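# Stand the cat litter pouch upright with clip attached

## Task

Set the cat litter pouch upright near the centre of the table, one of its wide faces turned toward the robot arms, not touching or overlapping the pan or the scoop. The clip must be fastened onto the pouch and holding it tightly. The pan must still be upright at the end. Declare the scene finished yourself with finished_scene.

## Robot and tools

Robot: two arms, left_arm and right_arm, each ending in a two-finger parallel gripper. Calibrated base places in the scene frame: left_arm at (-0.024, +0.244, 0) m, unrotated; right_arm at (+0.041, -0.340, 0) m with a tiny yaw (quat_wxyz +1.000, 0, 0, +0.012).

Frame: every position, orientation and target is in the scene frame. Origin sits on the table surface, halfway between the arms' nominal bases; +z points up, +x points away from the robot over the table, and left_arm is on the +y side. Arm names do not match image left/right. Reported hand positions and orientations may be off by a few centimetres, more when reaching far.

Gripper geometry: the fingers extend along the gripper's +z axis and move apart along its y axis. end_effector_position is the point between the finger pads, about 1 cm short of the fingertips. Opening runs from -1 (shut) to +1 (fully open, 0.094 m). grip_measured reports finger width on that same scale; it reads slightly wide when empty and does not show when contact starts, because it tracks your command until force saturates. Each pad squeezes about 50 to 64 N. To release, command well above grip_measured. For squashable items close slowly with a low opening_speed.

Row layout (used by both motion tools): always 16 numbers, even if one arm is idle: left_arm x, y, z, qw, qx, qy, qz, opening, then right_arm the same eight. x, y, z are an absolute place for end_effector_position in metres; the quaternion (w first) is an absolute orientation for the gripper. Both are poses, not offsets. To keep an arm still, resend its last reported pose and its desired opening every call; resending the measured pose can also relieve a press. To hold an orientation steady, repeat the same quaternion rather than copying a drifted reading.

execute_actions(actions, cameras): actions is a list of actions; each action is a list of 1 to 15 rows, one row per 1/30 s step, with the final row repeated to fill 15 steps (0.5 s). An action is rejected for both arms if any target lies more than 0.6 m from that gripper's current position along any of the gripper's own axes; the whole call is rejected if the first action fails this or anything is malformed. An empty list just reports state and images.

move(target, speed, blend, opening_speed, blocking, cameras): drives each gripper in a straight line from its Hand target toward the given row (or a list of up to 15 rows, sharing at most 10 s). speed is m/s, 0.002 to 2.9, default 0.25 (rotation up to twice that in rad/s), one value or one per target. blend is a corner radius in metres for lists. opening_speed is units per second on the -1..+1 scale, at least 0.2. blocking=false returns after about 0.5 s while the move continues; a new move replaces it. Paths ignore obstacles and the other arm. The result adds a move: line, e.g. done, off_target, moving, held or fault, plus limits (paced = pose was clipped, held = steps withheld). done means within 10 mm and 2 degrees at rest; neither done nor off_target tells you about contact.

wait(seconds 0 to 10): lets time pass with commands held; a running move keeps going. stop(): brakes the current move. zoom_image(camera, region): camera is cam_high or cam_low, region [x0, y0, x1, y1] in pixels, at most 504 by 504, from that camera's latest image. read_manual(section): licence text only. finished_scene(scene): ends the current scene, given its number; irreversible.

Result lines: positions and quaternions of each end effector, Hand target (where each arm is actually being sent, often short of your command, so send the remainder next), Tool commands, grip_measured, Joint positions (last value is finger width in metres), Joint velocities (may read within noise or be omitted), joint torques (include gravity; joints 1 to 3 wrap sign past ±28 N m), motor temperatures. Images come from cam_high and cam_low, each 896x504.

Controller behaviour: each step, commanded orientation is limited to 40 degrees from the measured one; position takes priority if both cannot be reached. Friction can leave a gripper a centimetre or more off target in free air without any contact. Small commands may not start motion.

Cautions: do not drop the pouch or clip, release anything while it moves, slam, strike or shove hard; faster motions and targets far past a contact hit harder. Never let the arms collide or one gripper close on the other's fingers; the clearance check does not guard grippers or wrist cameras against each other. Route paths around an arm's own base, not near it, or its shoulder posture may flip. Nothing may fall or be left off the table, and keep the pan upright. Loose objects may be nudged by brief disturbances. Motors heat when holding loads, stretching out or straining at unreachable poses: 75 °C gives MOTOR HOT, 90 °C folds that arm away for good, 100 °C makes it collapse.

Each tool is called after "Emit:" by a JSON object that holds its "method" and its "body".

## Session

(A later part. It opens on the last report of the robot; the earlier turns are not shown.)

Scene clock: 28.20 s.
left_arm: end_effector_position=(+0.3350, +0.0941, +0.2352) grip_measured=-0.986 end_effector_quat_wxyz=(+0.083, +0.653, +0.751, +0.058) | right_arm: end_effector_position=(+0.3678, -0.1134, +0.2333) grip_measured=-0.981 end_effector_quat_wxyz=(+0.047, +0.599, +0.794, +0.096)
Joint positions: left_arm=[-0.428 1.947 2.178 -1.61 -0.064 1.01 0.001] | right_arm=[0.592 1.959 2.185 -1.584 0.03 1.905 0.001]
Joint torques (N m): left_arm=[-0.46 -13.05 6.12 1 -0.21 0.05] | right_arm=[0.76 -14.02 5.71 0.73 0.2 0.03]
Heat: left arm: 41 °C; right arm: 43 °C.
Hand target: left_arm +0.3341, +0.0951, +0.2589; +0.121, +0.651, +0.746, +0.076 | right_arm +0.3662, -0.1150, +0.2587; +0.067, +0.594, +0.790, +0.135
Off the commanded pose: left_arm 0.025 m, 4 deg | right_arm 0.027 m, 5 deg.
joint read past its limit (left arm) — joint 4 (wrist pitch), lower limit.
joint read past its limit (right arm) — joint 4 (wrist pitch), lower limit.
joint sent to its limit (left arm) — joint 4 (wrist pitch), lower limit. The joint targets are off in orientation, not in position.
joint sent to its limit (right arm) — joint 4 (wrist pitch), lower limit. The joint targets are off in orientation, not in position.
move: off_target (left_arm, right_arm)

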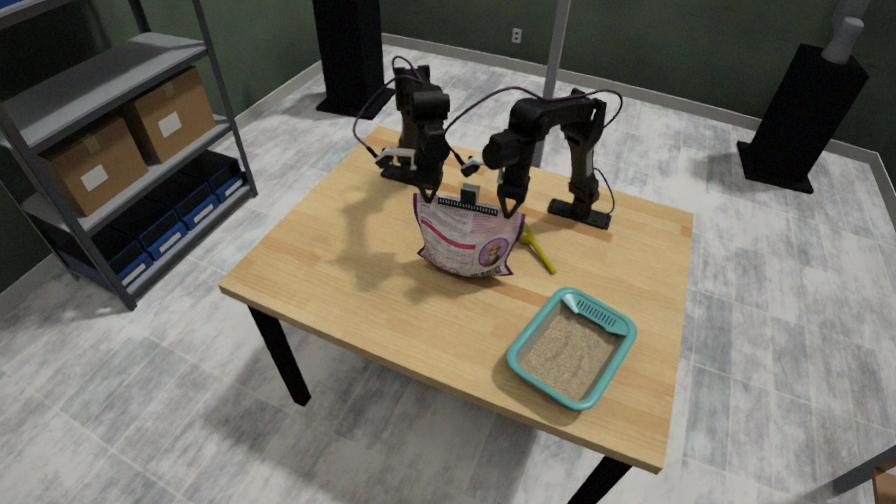

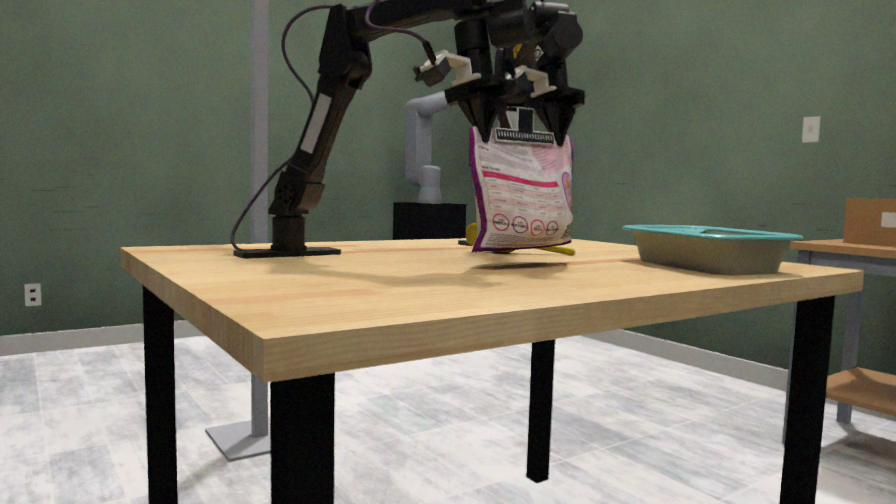

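Emit:
{"method": "move", "body": {"target": [0.311,0.0945,0.25,0.0489,0.6993,0.7115,0.0497,-1,0.313,-0.1185,0.25,0.0439,0.6278,0.7752,0.0542,-1], "speed": 0.06, "cameras": ["cam_high","cam_low"]}}

Emit:
{"method": "zoom_image", "body": {"camera": "cam_low", "region": [400, 90, 640, 300]}}

Emit:
{"method": "zoom_image", "body": {"camera": "cam_high", "region": [350, 130, 590, 310]}}

Scene clock: 32.27 s.
left_arm: end_effector_position=(+0.3114, +0.0920, +0.2286) grip_measured=-0.986 end_effector_quat_wxyz=(+0.064, +0.698, +0.712, +0.044) | right_arm: end_effector_position=(+0.3158, -0.1151, +0.2276) grip_measured=-0.981 end_effector_quat_wxyz=(+0.037, +0.628, +0.774, +0.073)
Joint positions: left_arm=[-0.449 1.885 2.072 -1.608 -0.043 1.104 0.001] | right_arm=[0.682 1.815 1.974 -1.573 0.047 2.065 0.001]
Joint torques (N m): left_arm=[-0.42 -12.4 5.91 0.88 -0.29 0.06] | right_arm=[0.46 -12.67 5.93 0.56 0.23 0.02]
Heat: left arm: 41 °C; right arm: 44 °C.
Hand target: left_arm +0.3111, +0.0945, +0.2489; +0.097, +0.697, +0.708, +0.066 | right_arm +0.3132, -0.1184, +0.2486; +0.053, +0.624, +0.772, +0.107
Off the commanded pose: left_arm 0.022 m, 2 deg | right_arm 0.023 m, 2 deg.
joint read past its limit (left arm) — joint 4 (wrist pitch), lower limit.
joint read past its limit (right arm) — joint 4 (wrist pitch), lower limit.
joint sent to its limit (left arm) — joint 4 (wrist pitch), lower limit. The joint targets are off in orientation, not in position.
joint sent to its limit (right arm) — joint 4 (wrist pitch), lower limit. The joint targets are off in orientation, not in position.
move: off_target (left_arm, right_arm)

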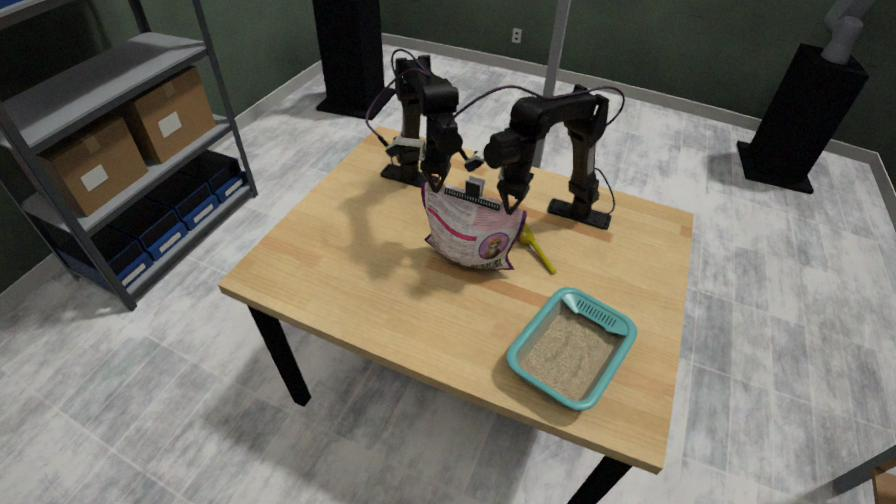

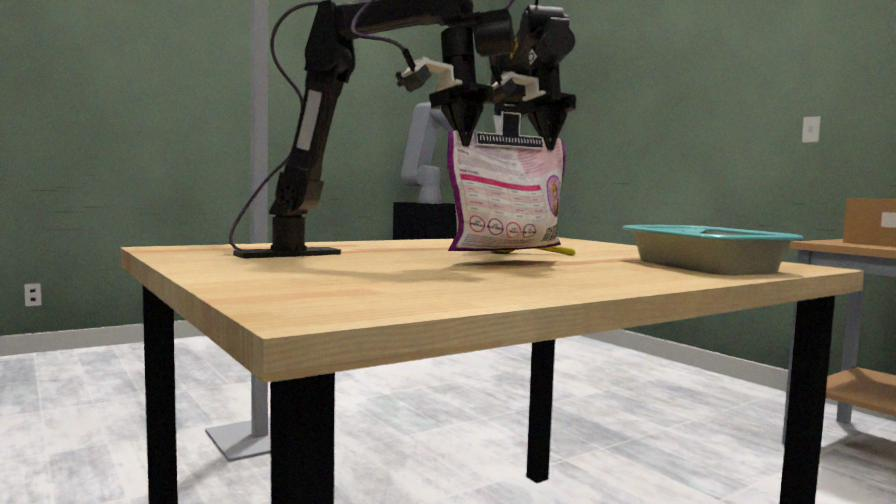

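Scaled by 2.100.

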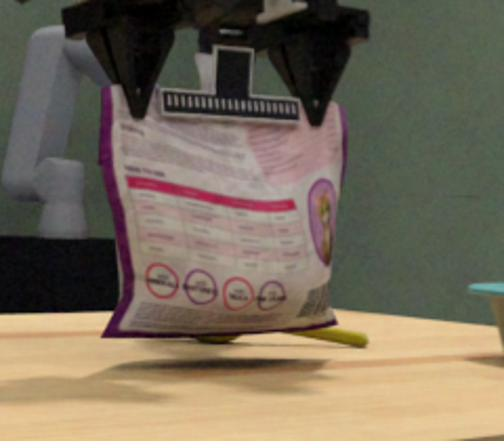

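Scaled by 2.100.

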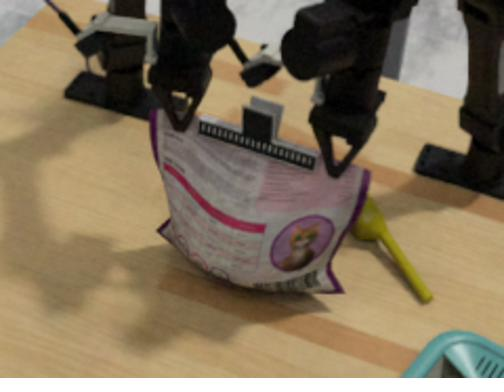

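Emit:
{"method": "move", "body": {"target": [0.311,0.0945,0.212,0.0489,0.6993,0.7115,0.0497,-1,0.313,-0.1185,0.212,0.0439,0.6278,0.7752,0.0542,-1], "speed": 0.04, "cameras": ["cam_high","cam_low"]}}

Emit:
{"method": "zoom_image", "body": {"camera": "cam_low", "region": [400, 90, 640, 300]}}

Scene clock: 34.47 s.
left_arm: end_effector_position=(+0.3073, +0.0920, +0.2089) grip_measured=-0.986 end_effector_quat_wxyz=(+0.044, +0.699, +0.713, +0.032) | right_arm: end_effector_position=(+0.3140, -0.1168, +0.2094) grip_measured=-0.981 end_effector_quat_wxyz=(+0.034, +0.631, +0.773, +0.054)
Joint positions: left_arm=[-0.449 1.885 1.994 -1.575 -0.033 1.105 0.001] | right_arm=[0.682 1.816 1.904 -1.539 0.047 2.072 0.001]
Joint torques (N m): left_arm=[-0.29 -8.61 6.08 0.74 -0.39 -0.05] | right_arm=[0.84 -8.58 5.64 0.36 0.24 -0.03]
Heat: left arm: 40 °C; right arm: 45 °C.
Hand target: left_arm +0.3110, +0.0945, +0.2121; +0.049, +0.699, +0.712, +0.049 | right_arm +0.3130, -0.1185, +0.2120; +0.044, +0.628, +0.775, +0.054
Off the commanded pose: left_arm 0.005 m, 2 deg | right_arm 0.003 m, 1 deg.
move: done

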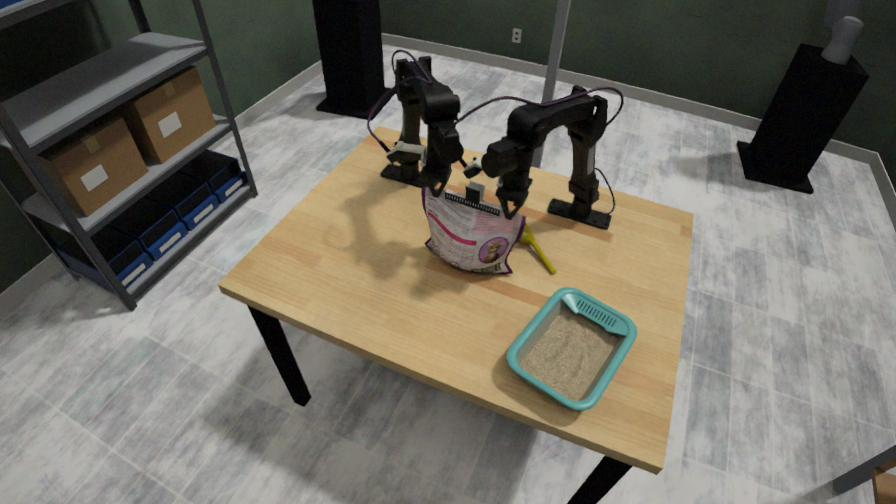

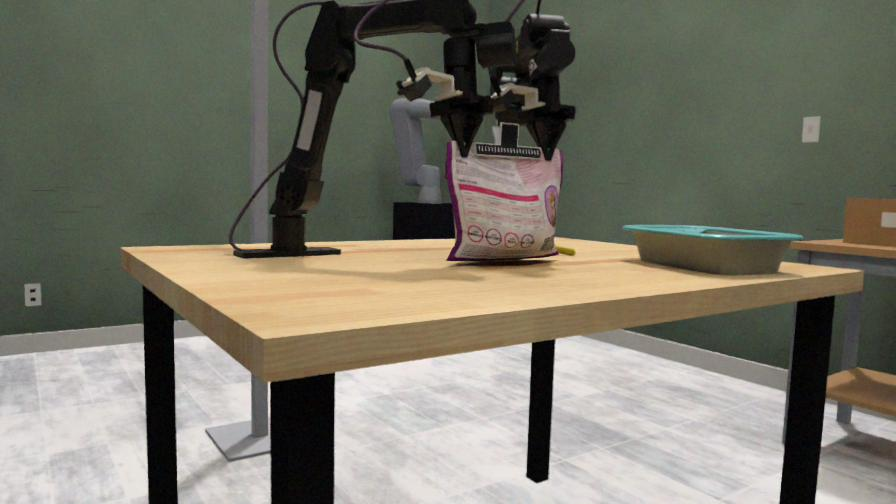

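Scaled by 2.100.

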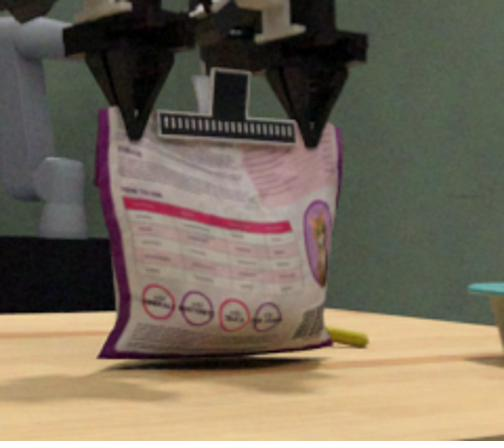

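Emit:
{"method": "move", "body": {"target": [0.311,0.0945,0.192,0.0489,0.6993,0.7115,0.0497,-1,0.313,-0.1185,0.190,0.0439,0.6278,0.7752,0.0542,-1], "speed": 0.03, "cameras": ["cam_high","cam_low"]}}

Emit:
{"method": "zoom_image", "body": {"camera": "cam_low", "region": [400, 90, 640, 300]}}

Emit:
{"method": "zoom_image", "body": {"camera": "cam_high", "region": [350, 130, 590, 310]}}

Scene clock: 35.77 s.
left_arm: end_effector_position=(+0.3126, +0.0924, +0.1899) grip_measured=-0.986 end_effector_quat_wxyz=(+0.046, +0.699, +0.713, +0.041) | right_arm: end_effector_position=(+0.3183, -0.1152, +0.1888) grip_measured=-0.981 end_effector_quat_wxyz=(+0.039, +0.631, +0.773, +0.057)
Joint positions: left_arm=[-0.449 1.869 1.892 -1.48 -0.048 1.105 0.001] | right_arm=[0.682 1.803 1.801 -1.443 0.056 2.072 0.001]
Joint torques (N m): left_arm=[-0.27 -9.54 4.72 0.73 -0.23 0] | right_arm=[0.75 -9.65 4.33 0.38 0.12 -0.03]
Heat: left arm: 40 °C; right arm: 45 °C.
Hand target: left_arm +0.3110, +0.0946, +0.1920; +0.049, +0.699, +0.712, +0.050 | right_arm +0.3131, -0.1184, +0.1899; +0.044, +0.628, +0.775, +0.054
Off the commanded pose: left_arm 0.003 m, 1 deg | right_arm 0.006 m, 1 deg.
move: done

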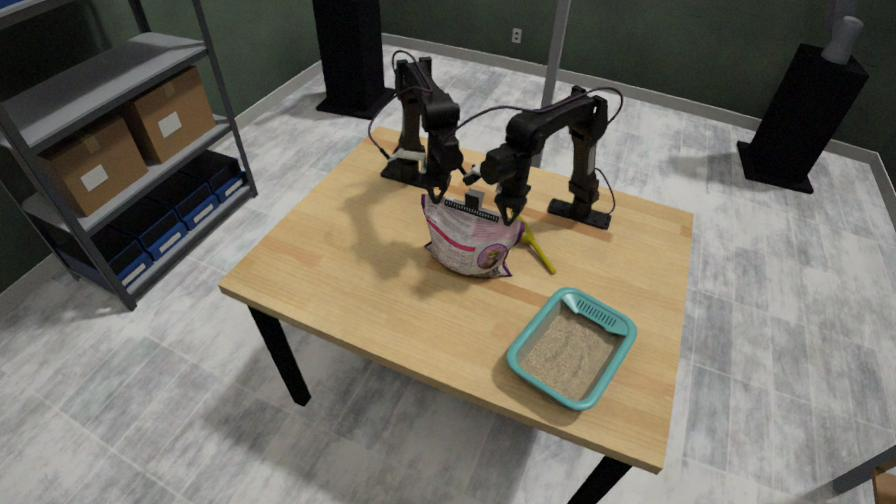

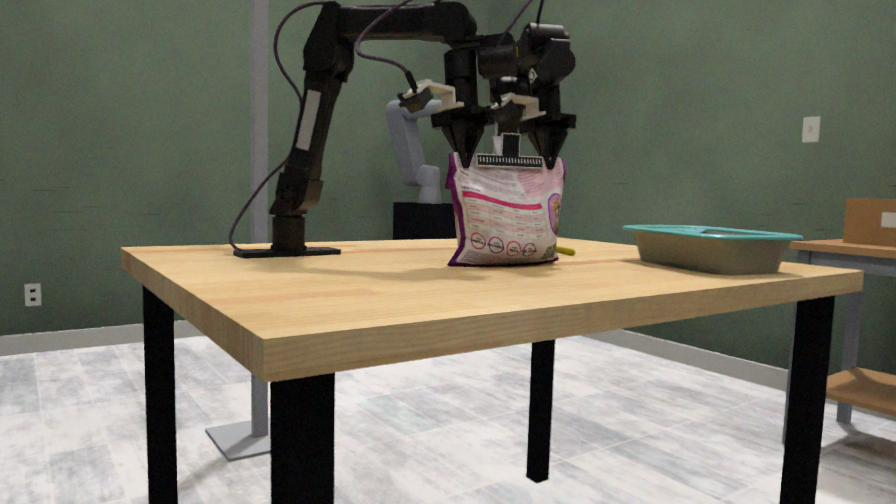

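Scaled by 2.100.

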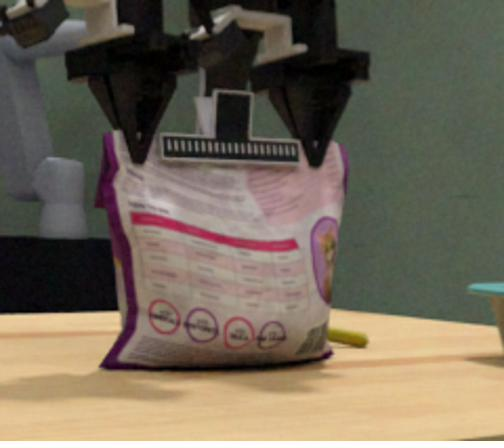

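Scaled by 2.100.

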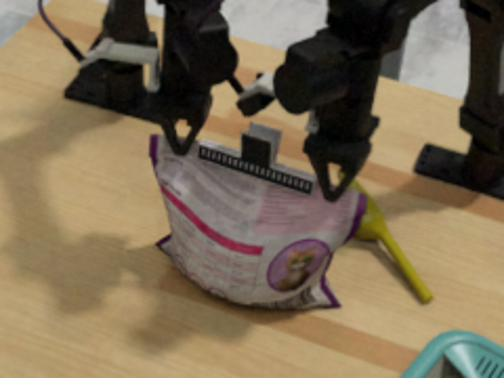

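Emit:
{"method": "move", "body": {"target": [0.311,0.0945,0.192,0.0489,0.6993,0.7115,0.0497,-0.65,0.314,-0.1175,0.190,0.0439,0.6278,0.7752,0.0542,-0.65], "opening_speed": 0.2, "cameras": ["cam_high","cam_low"]}}

Emit:
{"method": "zoom_image", "body": {"camera": "cam_low", "region": [400, 90, 640, 300]}}

Emit:
{"method": "zoom_image", "body": {"camera": "cam_high", "region": [350, 130, 590, 310]}}

Scene clock: 38.10 s.
left_arm: end_effector_position=(+0.3131, +0.0948, +0.1881) grip_measured=-0.651 end_effector_quat_wxyz=(+0.042, +0.699, +0.713, +0.047) | right_arm: end_effector_position=(+0.3185, -0.1150, +0.1889) grip_measured=-0.652 end_effector_quat_wxyz=(+0.039, +0.631, +0.773, +0.057)
Joint positions: left_arm=[-0.449 1.869 1.885 -1.477 -0.061 1.105 0.016] | right_arm=[0.682 1.803 1.801 -1.442 0.056 2.072 0.016]
Joint torques (N m): left_arm=[-0.25 -9.7 5.3 0.7 -0.1 -0.01] | right_arm=[0.98 -9.06 4.98 0.33 0.13 -0.06]
Heat: left arm: 39 °C; right arm: 44 °C.
Hand target: left_arm +0.3110, +0.0946, +0.1920; +0.049, +0.699, +0.712, +0.050 | right_arm +0.3140, -0.1174, +0.1899; +0.044, +0.628, +0.775, +0.054
Off the commanded pose: left_arm 0.004 m, 1 deg | right_arm 0.005 m, 1 deg.
move: done

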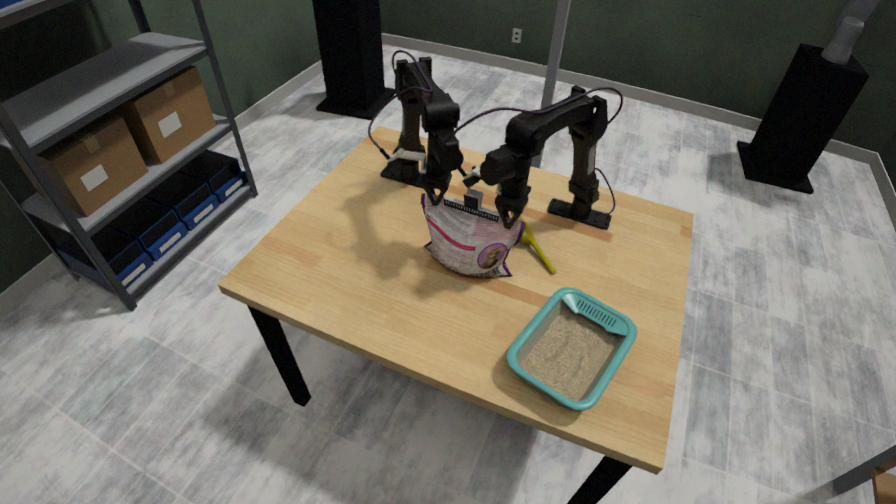

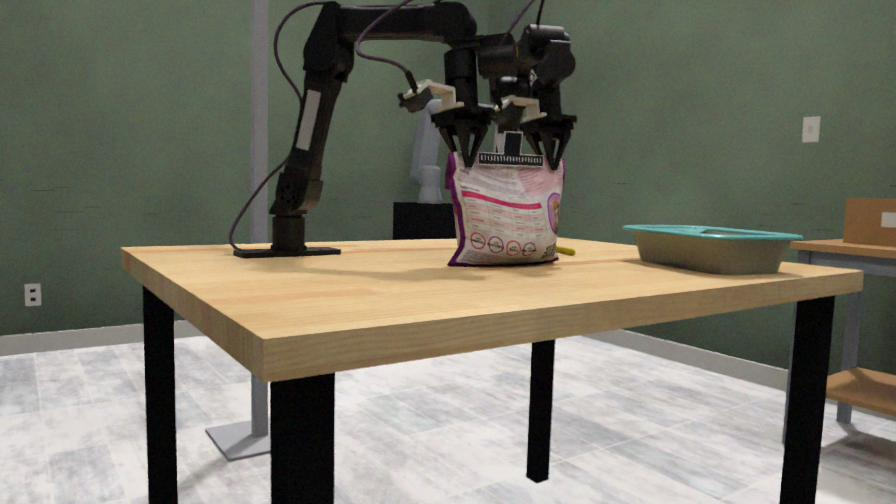

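Scaled by 2.100.

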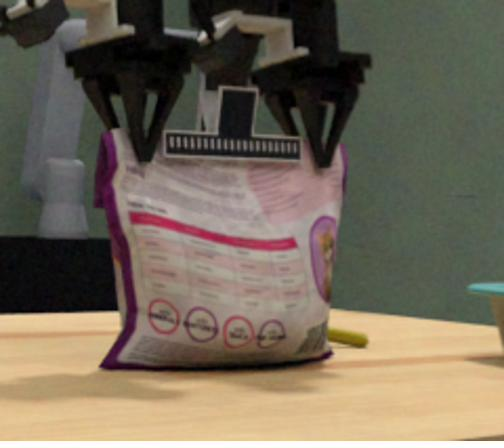

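Scaled by 2.100.

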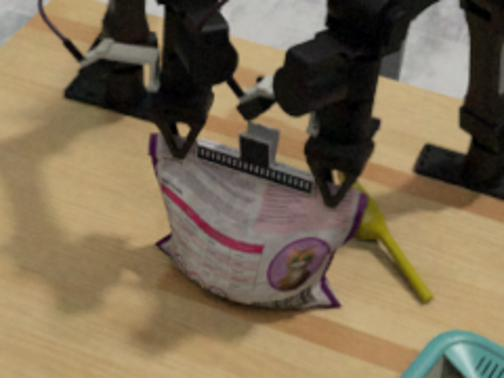

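Emit:
{"method": "move", "body": {"target": [0.312,0.0945,0.192,0.0489,0.6993,0.7115,0.0497,-0.1,0.315,-0.1165,0.190,0.0439,0.6278,0.7752,0.0542,-0.1], "opening_speed": 0.4, "cameras": ["cam_high","cam_low"]}}

Emit:
{"method": "zoom_image", "body": {"camera": "cam_low", "region": [400, 90, 640, 300]}}

Emit:
{"method": "zoom_image", "body": {"camera": "cam_high", "region": [350, 130, 590, 310]}}

Scene clock: 41.03 s.
left_arm: end_effector_position=(+0.3132, +0.0948, +0.1881) grip_measured=-0.101 end_effector_quat_wxyz=(+0.042, +0.699, +0.713, +0.047) | right_arm: end_effector_position=(+0.3185, -0.1150, +0.1889) grip_measured=-0.102 end_effector_quat_wxyz=(+0.039, +0.631, +0.773, +0.057)
Joint positions: left_arm=[-0.449 1.869 1.885 -1.477 -0.062 1.105 0.042] | right_arm=[0.682 1.803 1.801 -1.442 0.056 2.072 0.042]
Joint torques (N m): left_arm=[-0.35 -9.2 5.56 0.7 -0.08 0.04] | right_arm=[0.76 -8.73 5.39 0.29 0.09 -0.02]
Heat: left arm: 37 °C; right arm: 44 °C.
Hand target: left_arm +0.3120, +0.0946, +0.1920; +0.049, +0.699, +0.712, +0.050 | right_arm +0.3150, -0.1165, +0.1899; +0.044, +0.628, +0.775, +0.054
Off the commanded pose: left_arm 0.004 m, 1 deg | right_arm 0.004 m, 1 deg.
move: done

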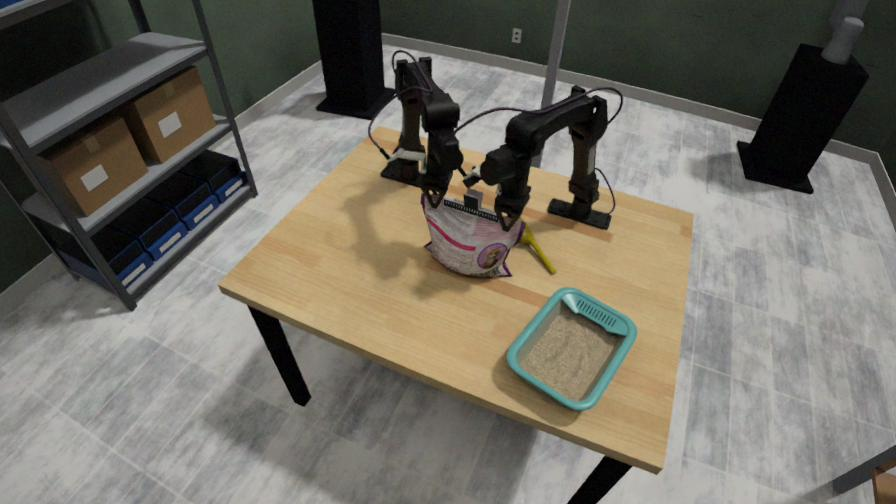

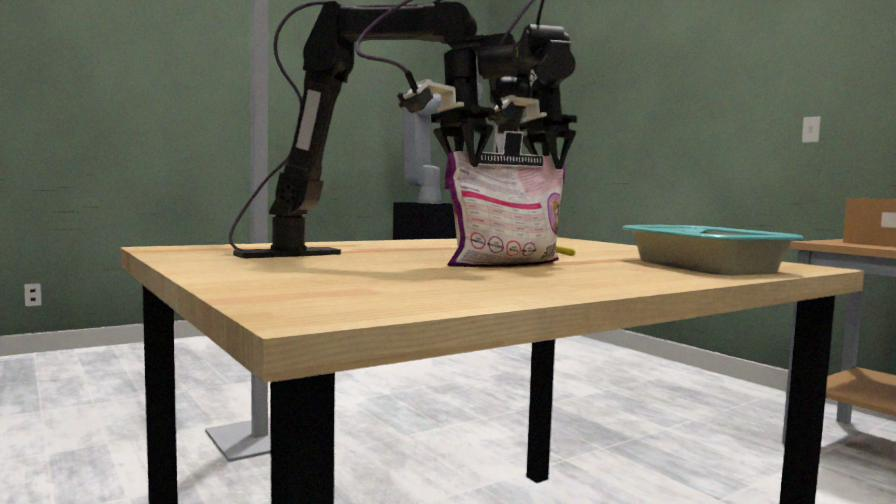

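Scaled by 2.100.

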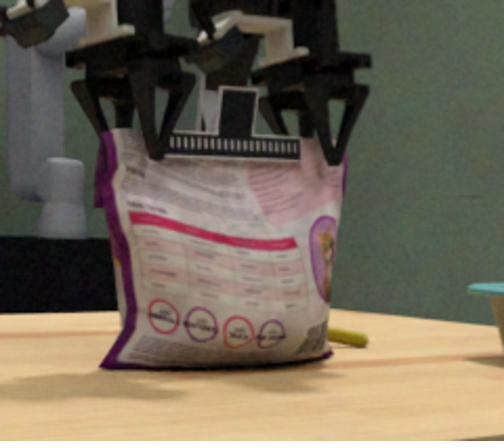

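Scaled by 2.100.

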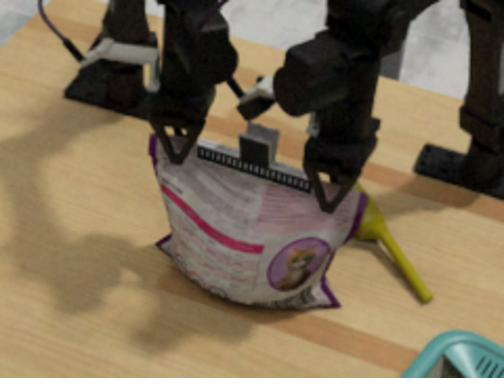

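Emit:
{"method": "move", "body": {"target": [0.313,0.0955,0.285,0.0489,0.6993,0.7115,0.0497,-0.1,0.317,-0.1165,0.285,0.0439,0.6278,0.7752,0.0542,-0.1], "speed": 0.07, "cameras": ["cam_high","cam_low"]}}

Emit:
{"method": "zoom_image", "body": {"camera": "cam_low", "region": [400, 90, 640, 300]}}

Emit:
{"method": "zoom_image", "body": {"camera": "cam_high", "region": [350, 130, 590, 310]}}

Scene clock: 42.90 s.
left_arm: end_effector_position=(+0.3170, +0.0934, +0.2703) grip_measured=-0.101 end_effector_quat_wxyz=(+0.134, +0.694, +0.703, +0.080) | right_arm: end_effector_position=(+0.3219, -0.1121, +0.2740) grip_measured=-0.102 end_effector_quat_wxyz=(+0.058, +0.623, +0.764, +0.158)
Joint positions: left_arm=[-0.449 1.81 2.119 -1.573 -0.064 1.118 0.042] | right_arm=[0.682 1.737 2.035 -1.535 0.056 2.064 0.042]
Joint torques (N m): left_arm=[0.08 -9.22 7.83 0.81 -0.04 -0.03] | right_arm=[0.14 -8.42 7.49 0.49 0.09 -0.14]
Heat: left arm: 37 °C; right arm: 44 °C.
Hand target: left_arm +0.3128, +0.0957, +0.2842; +0.149, +0.693, +0.701, +0.086 | right_arm +0.3169, -0.1166, +0.2842; +0.065, +0.617, +0.767, +0.163
Off the commanded pose: left_arm 0.015 m, 10 deg | right_arm 0.013 m, 12 deg.
joint sent to its limit (left arm) — joint 4 (wrist pitch), lower limit. The joint targets are off in orientation, not in position.
joint sent to its limit (right arm) — joint 4 (wrist pitch), lower limit. The joint targets are off in orientation, not in position.
move: off_target (left_arm, right_arm)

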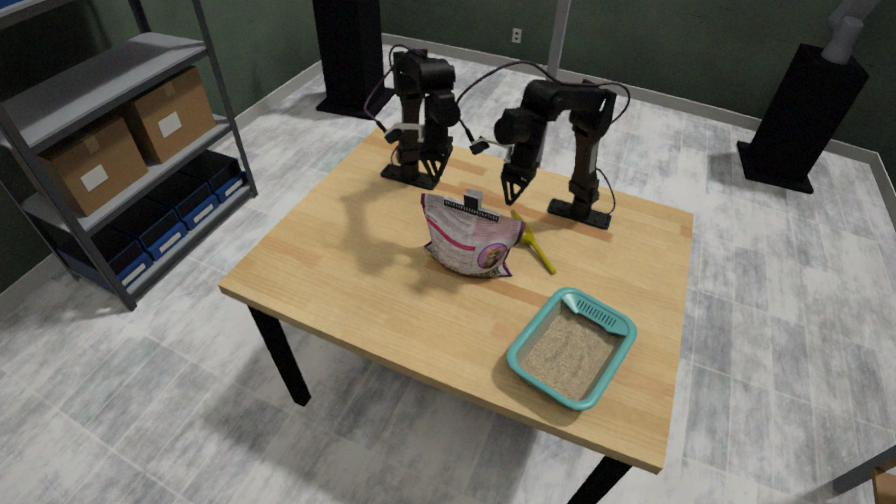

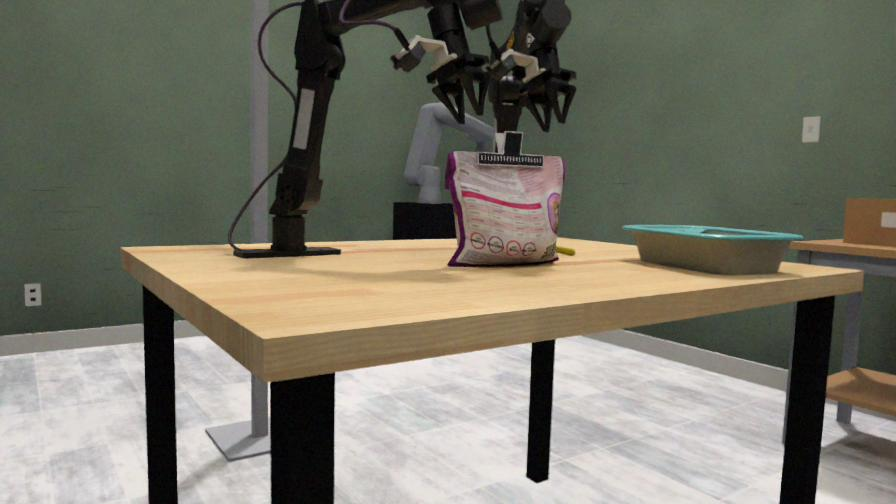

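Scaled by 2.100.

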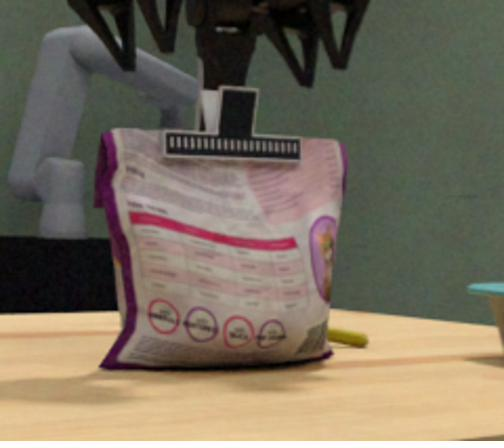

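Scaled by 2.100.

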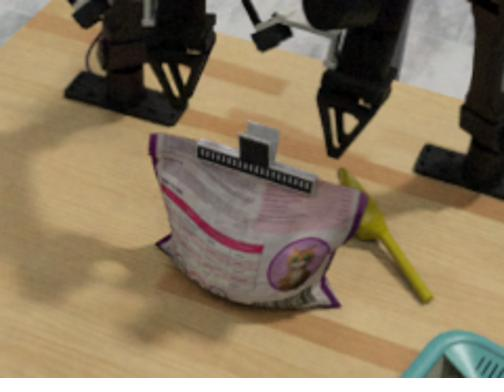

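Emit:
{"method": "wait", "body": {"seconds": 1, "cameras": ["cam_high"]}}

Emit:
{"method": "zoom_image", "body": {"camera": "cam_high", "region": [350, 130, 590, 310]}}

Scene clock: 44.00 s.
left_arm: end_effector_position=(+0.3169, +0.0935, +0.2703) grip_measured=-0.101 end_effector_quat_wxyz=(+0.134, +0.694, +0.703, +0.080) | right_arm: end_effector_position=(+0.3219, -0.1121, +0.2740) grip_measured=-0.102 end_effector_quat_wxyz=(+0.058, +0.623, +0.764, +0.158)
Joint positions: left_arm=[-0.449 1.81 2.119 -1.573 -0.064 1.119 0.042] | right_arm=[0.682 1.737 2.035 -1.535 0.056 2.064 0.042]
Joint torques (N m): left_arm=[0.1 -9.05 7.86 0.83 -0.1 0.02] | right_arm=[0.49 -8.34 7.39 0.52 0.13 -0.1]
Heat: left arm: 37 °C; right arm: 44 °C.
Hand target: left_arm +0.3127, +0.0957, +0.2842; +0.149, +0.692, +0.701, +0.086 | right_arm +0.3170, -0.1165, +0.2842; +0.065, +0.617, +0.767, +0.164
Tool commands: left_gripper/opening=-0.1 right_gripper/opening=-0.1
Off the commanded pose: left_arm 0.015 m, 10 deg | right_arm 0.013 m, 12 deg.
wait: 1.00 s; at rest by 0.07 s
Images, in order (width x height): cam_high 896x504.

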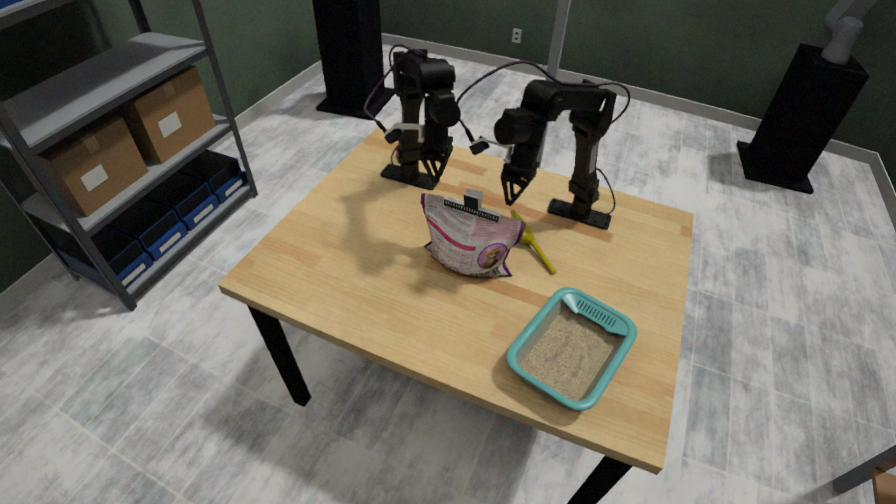

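Scaled by 2.100.

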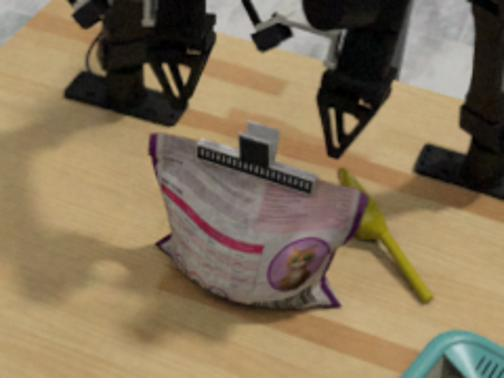

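Emit:
{"method": "finished_scene", "body": {"scene": 3}}

The scene is finished: the task was done.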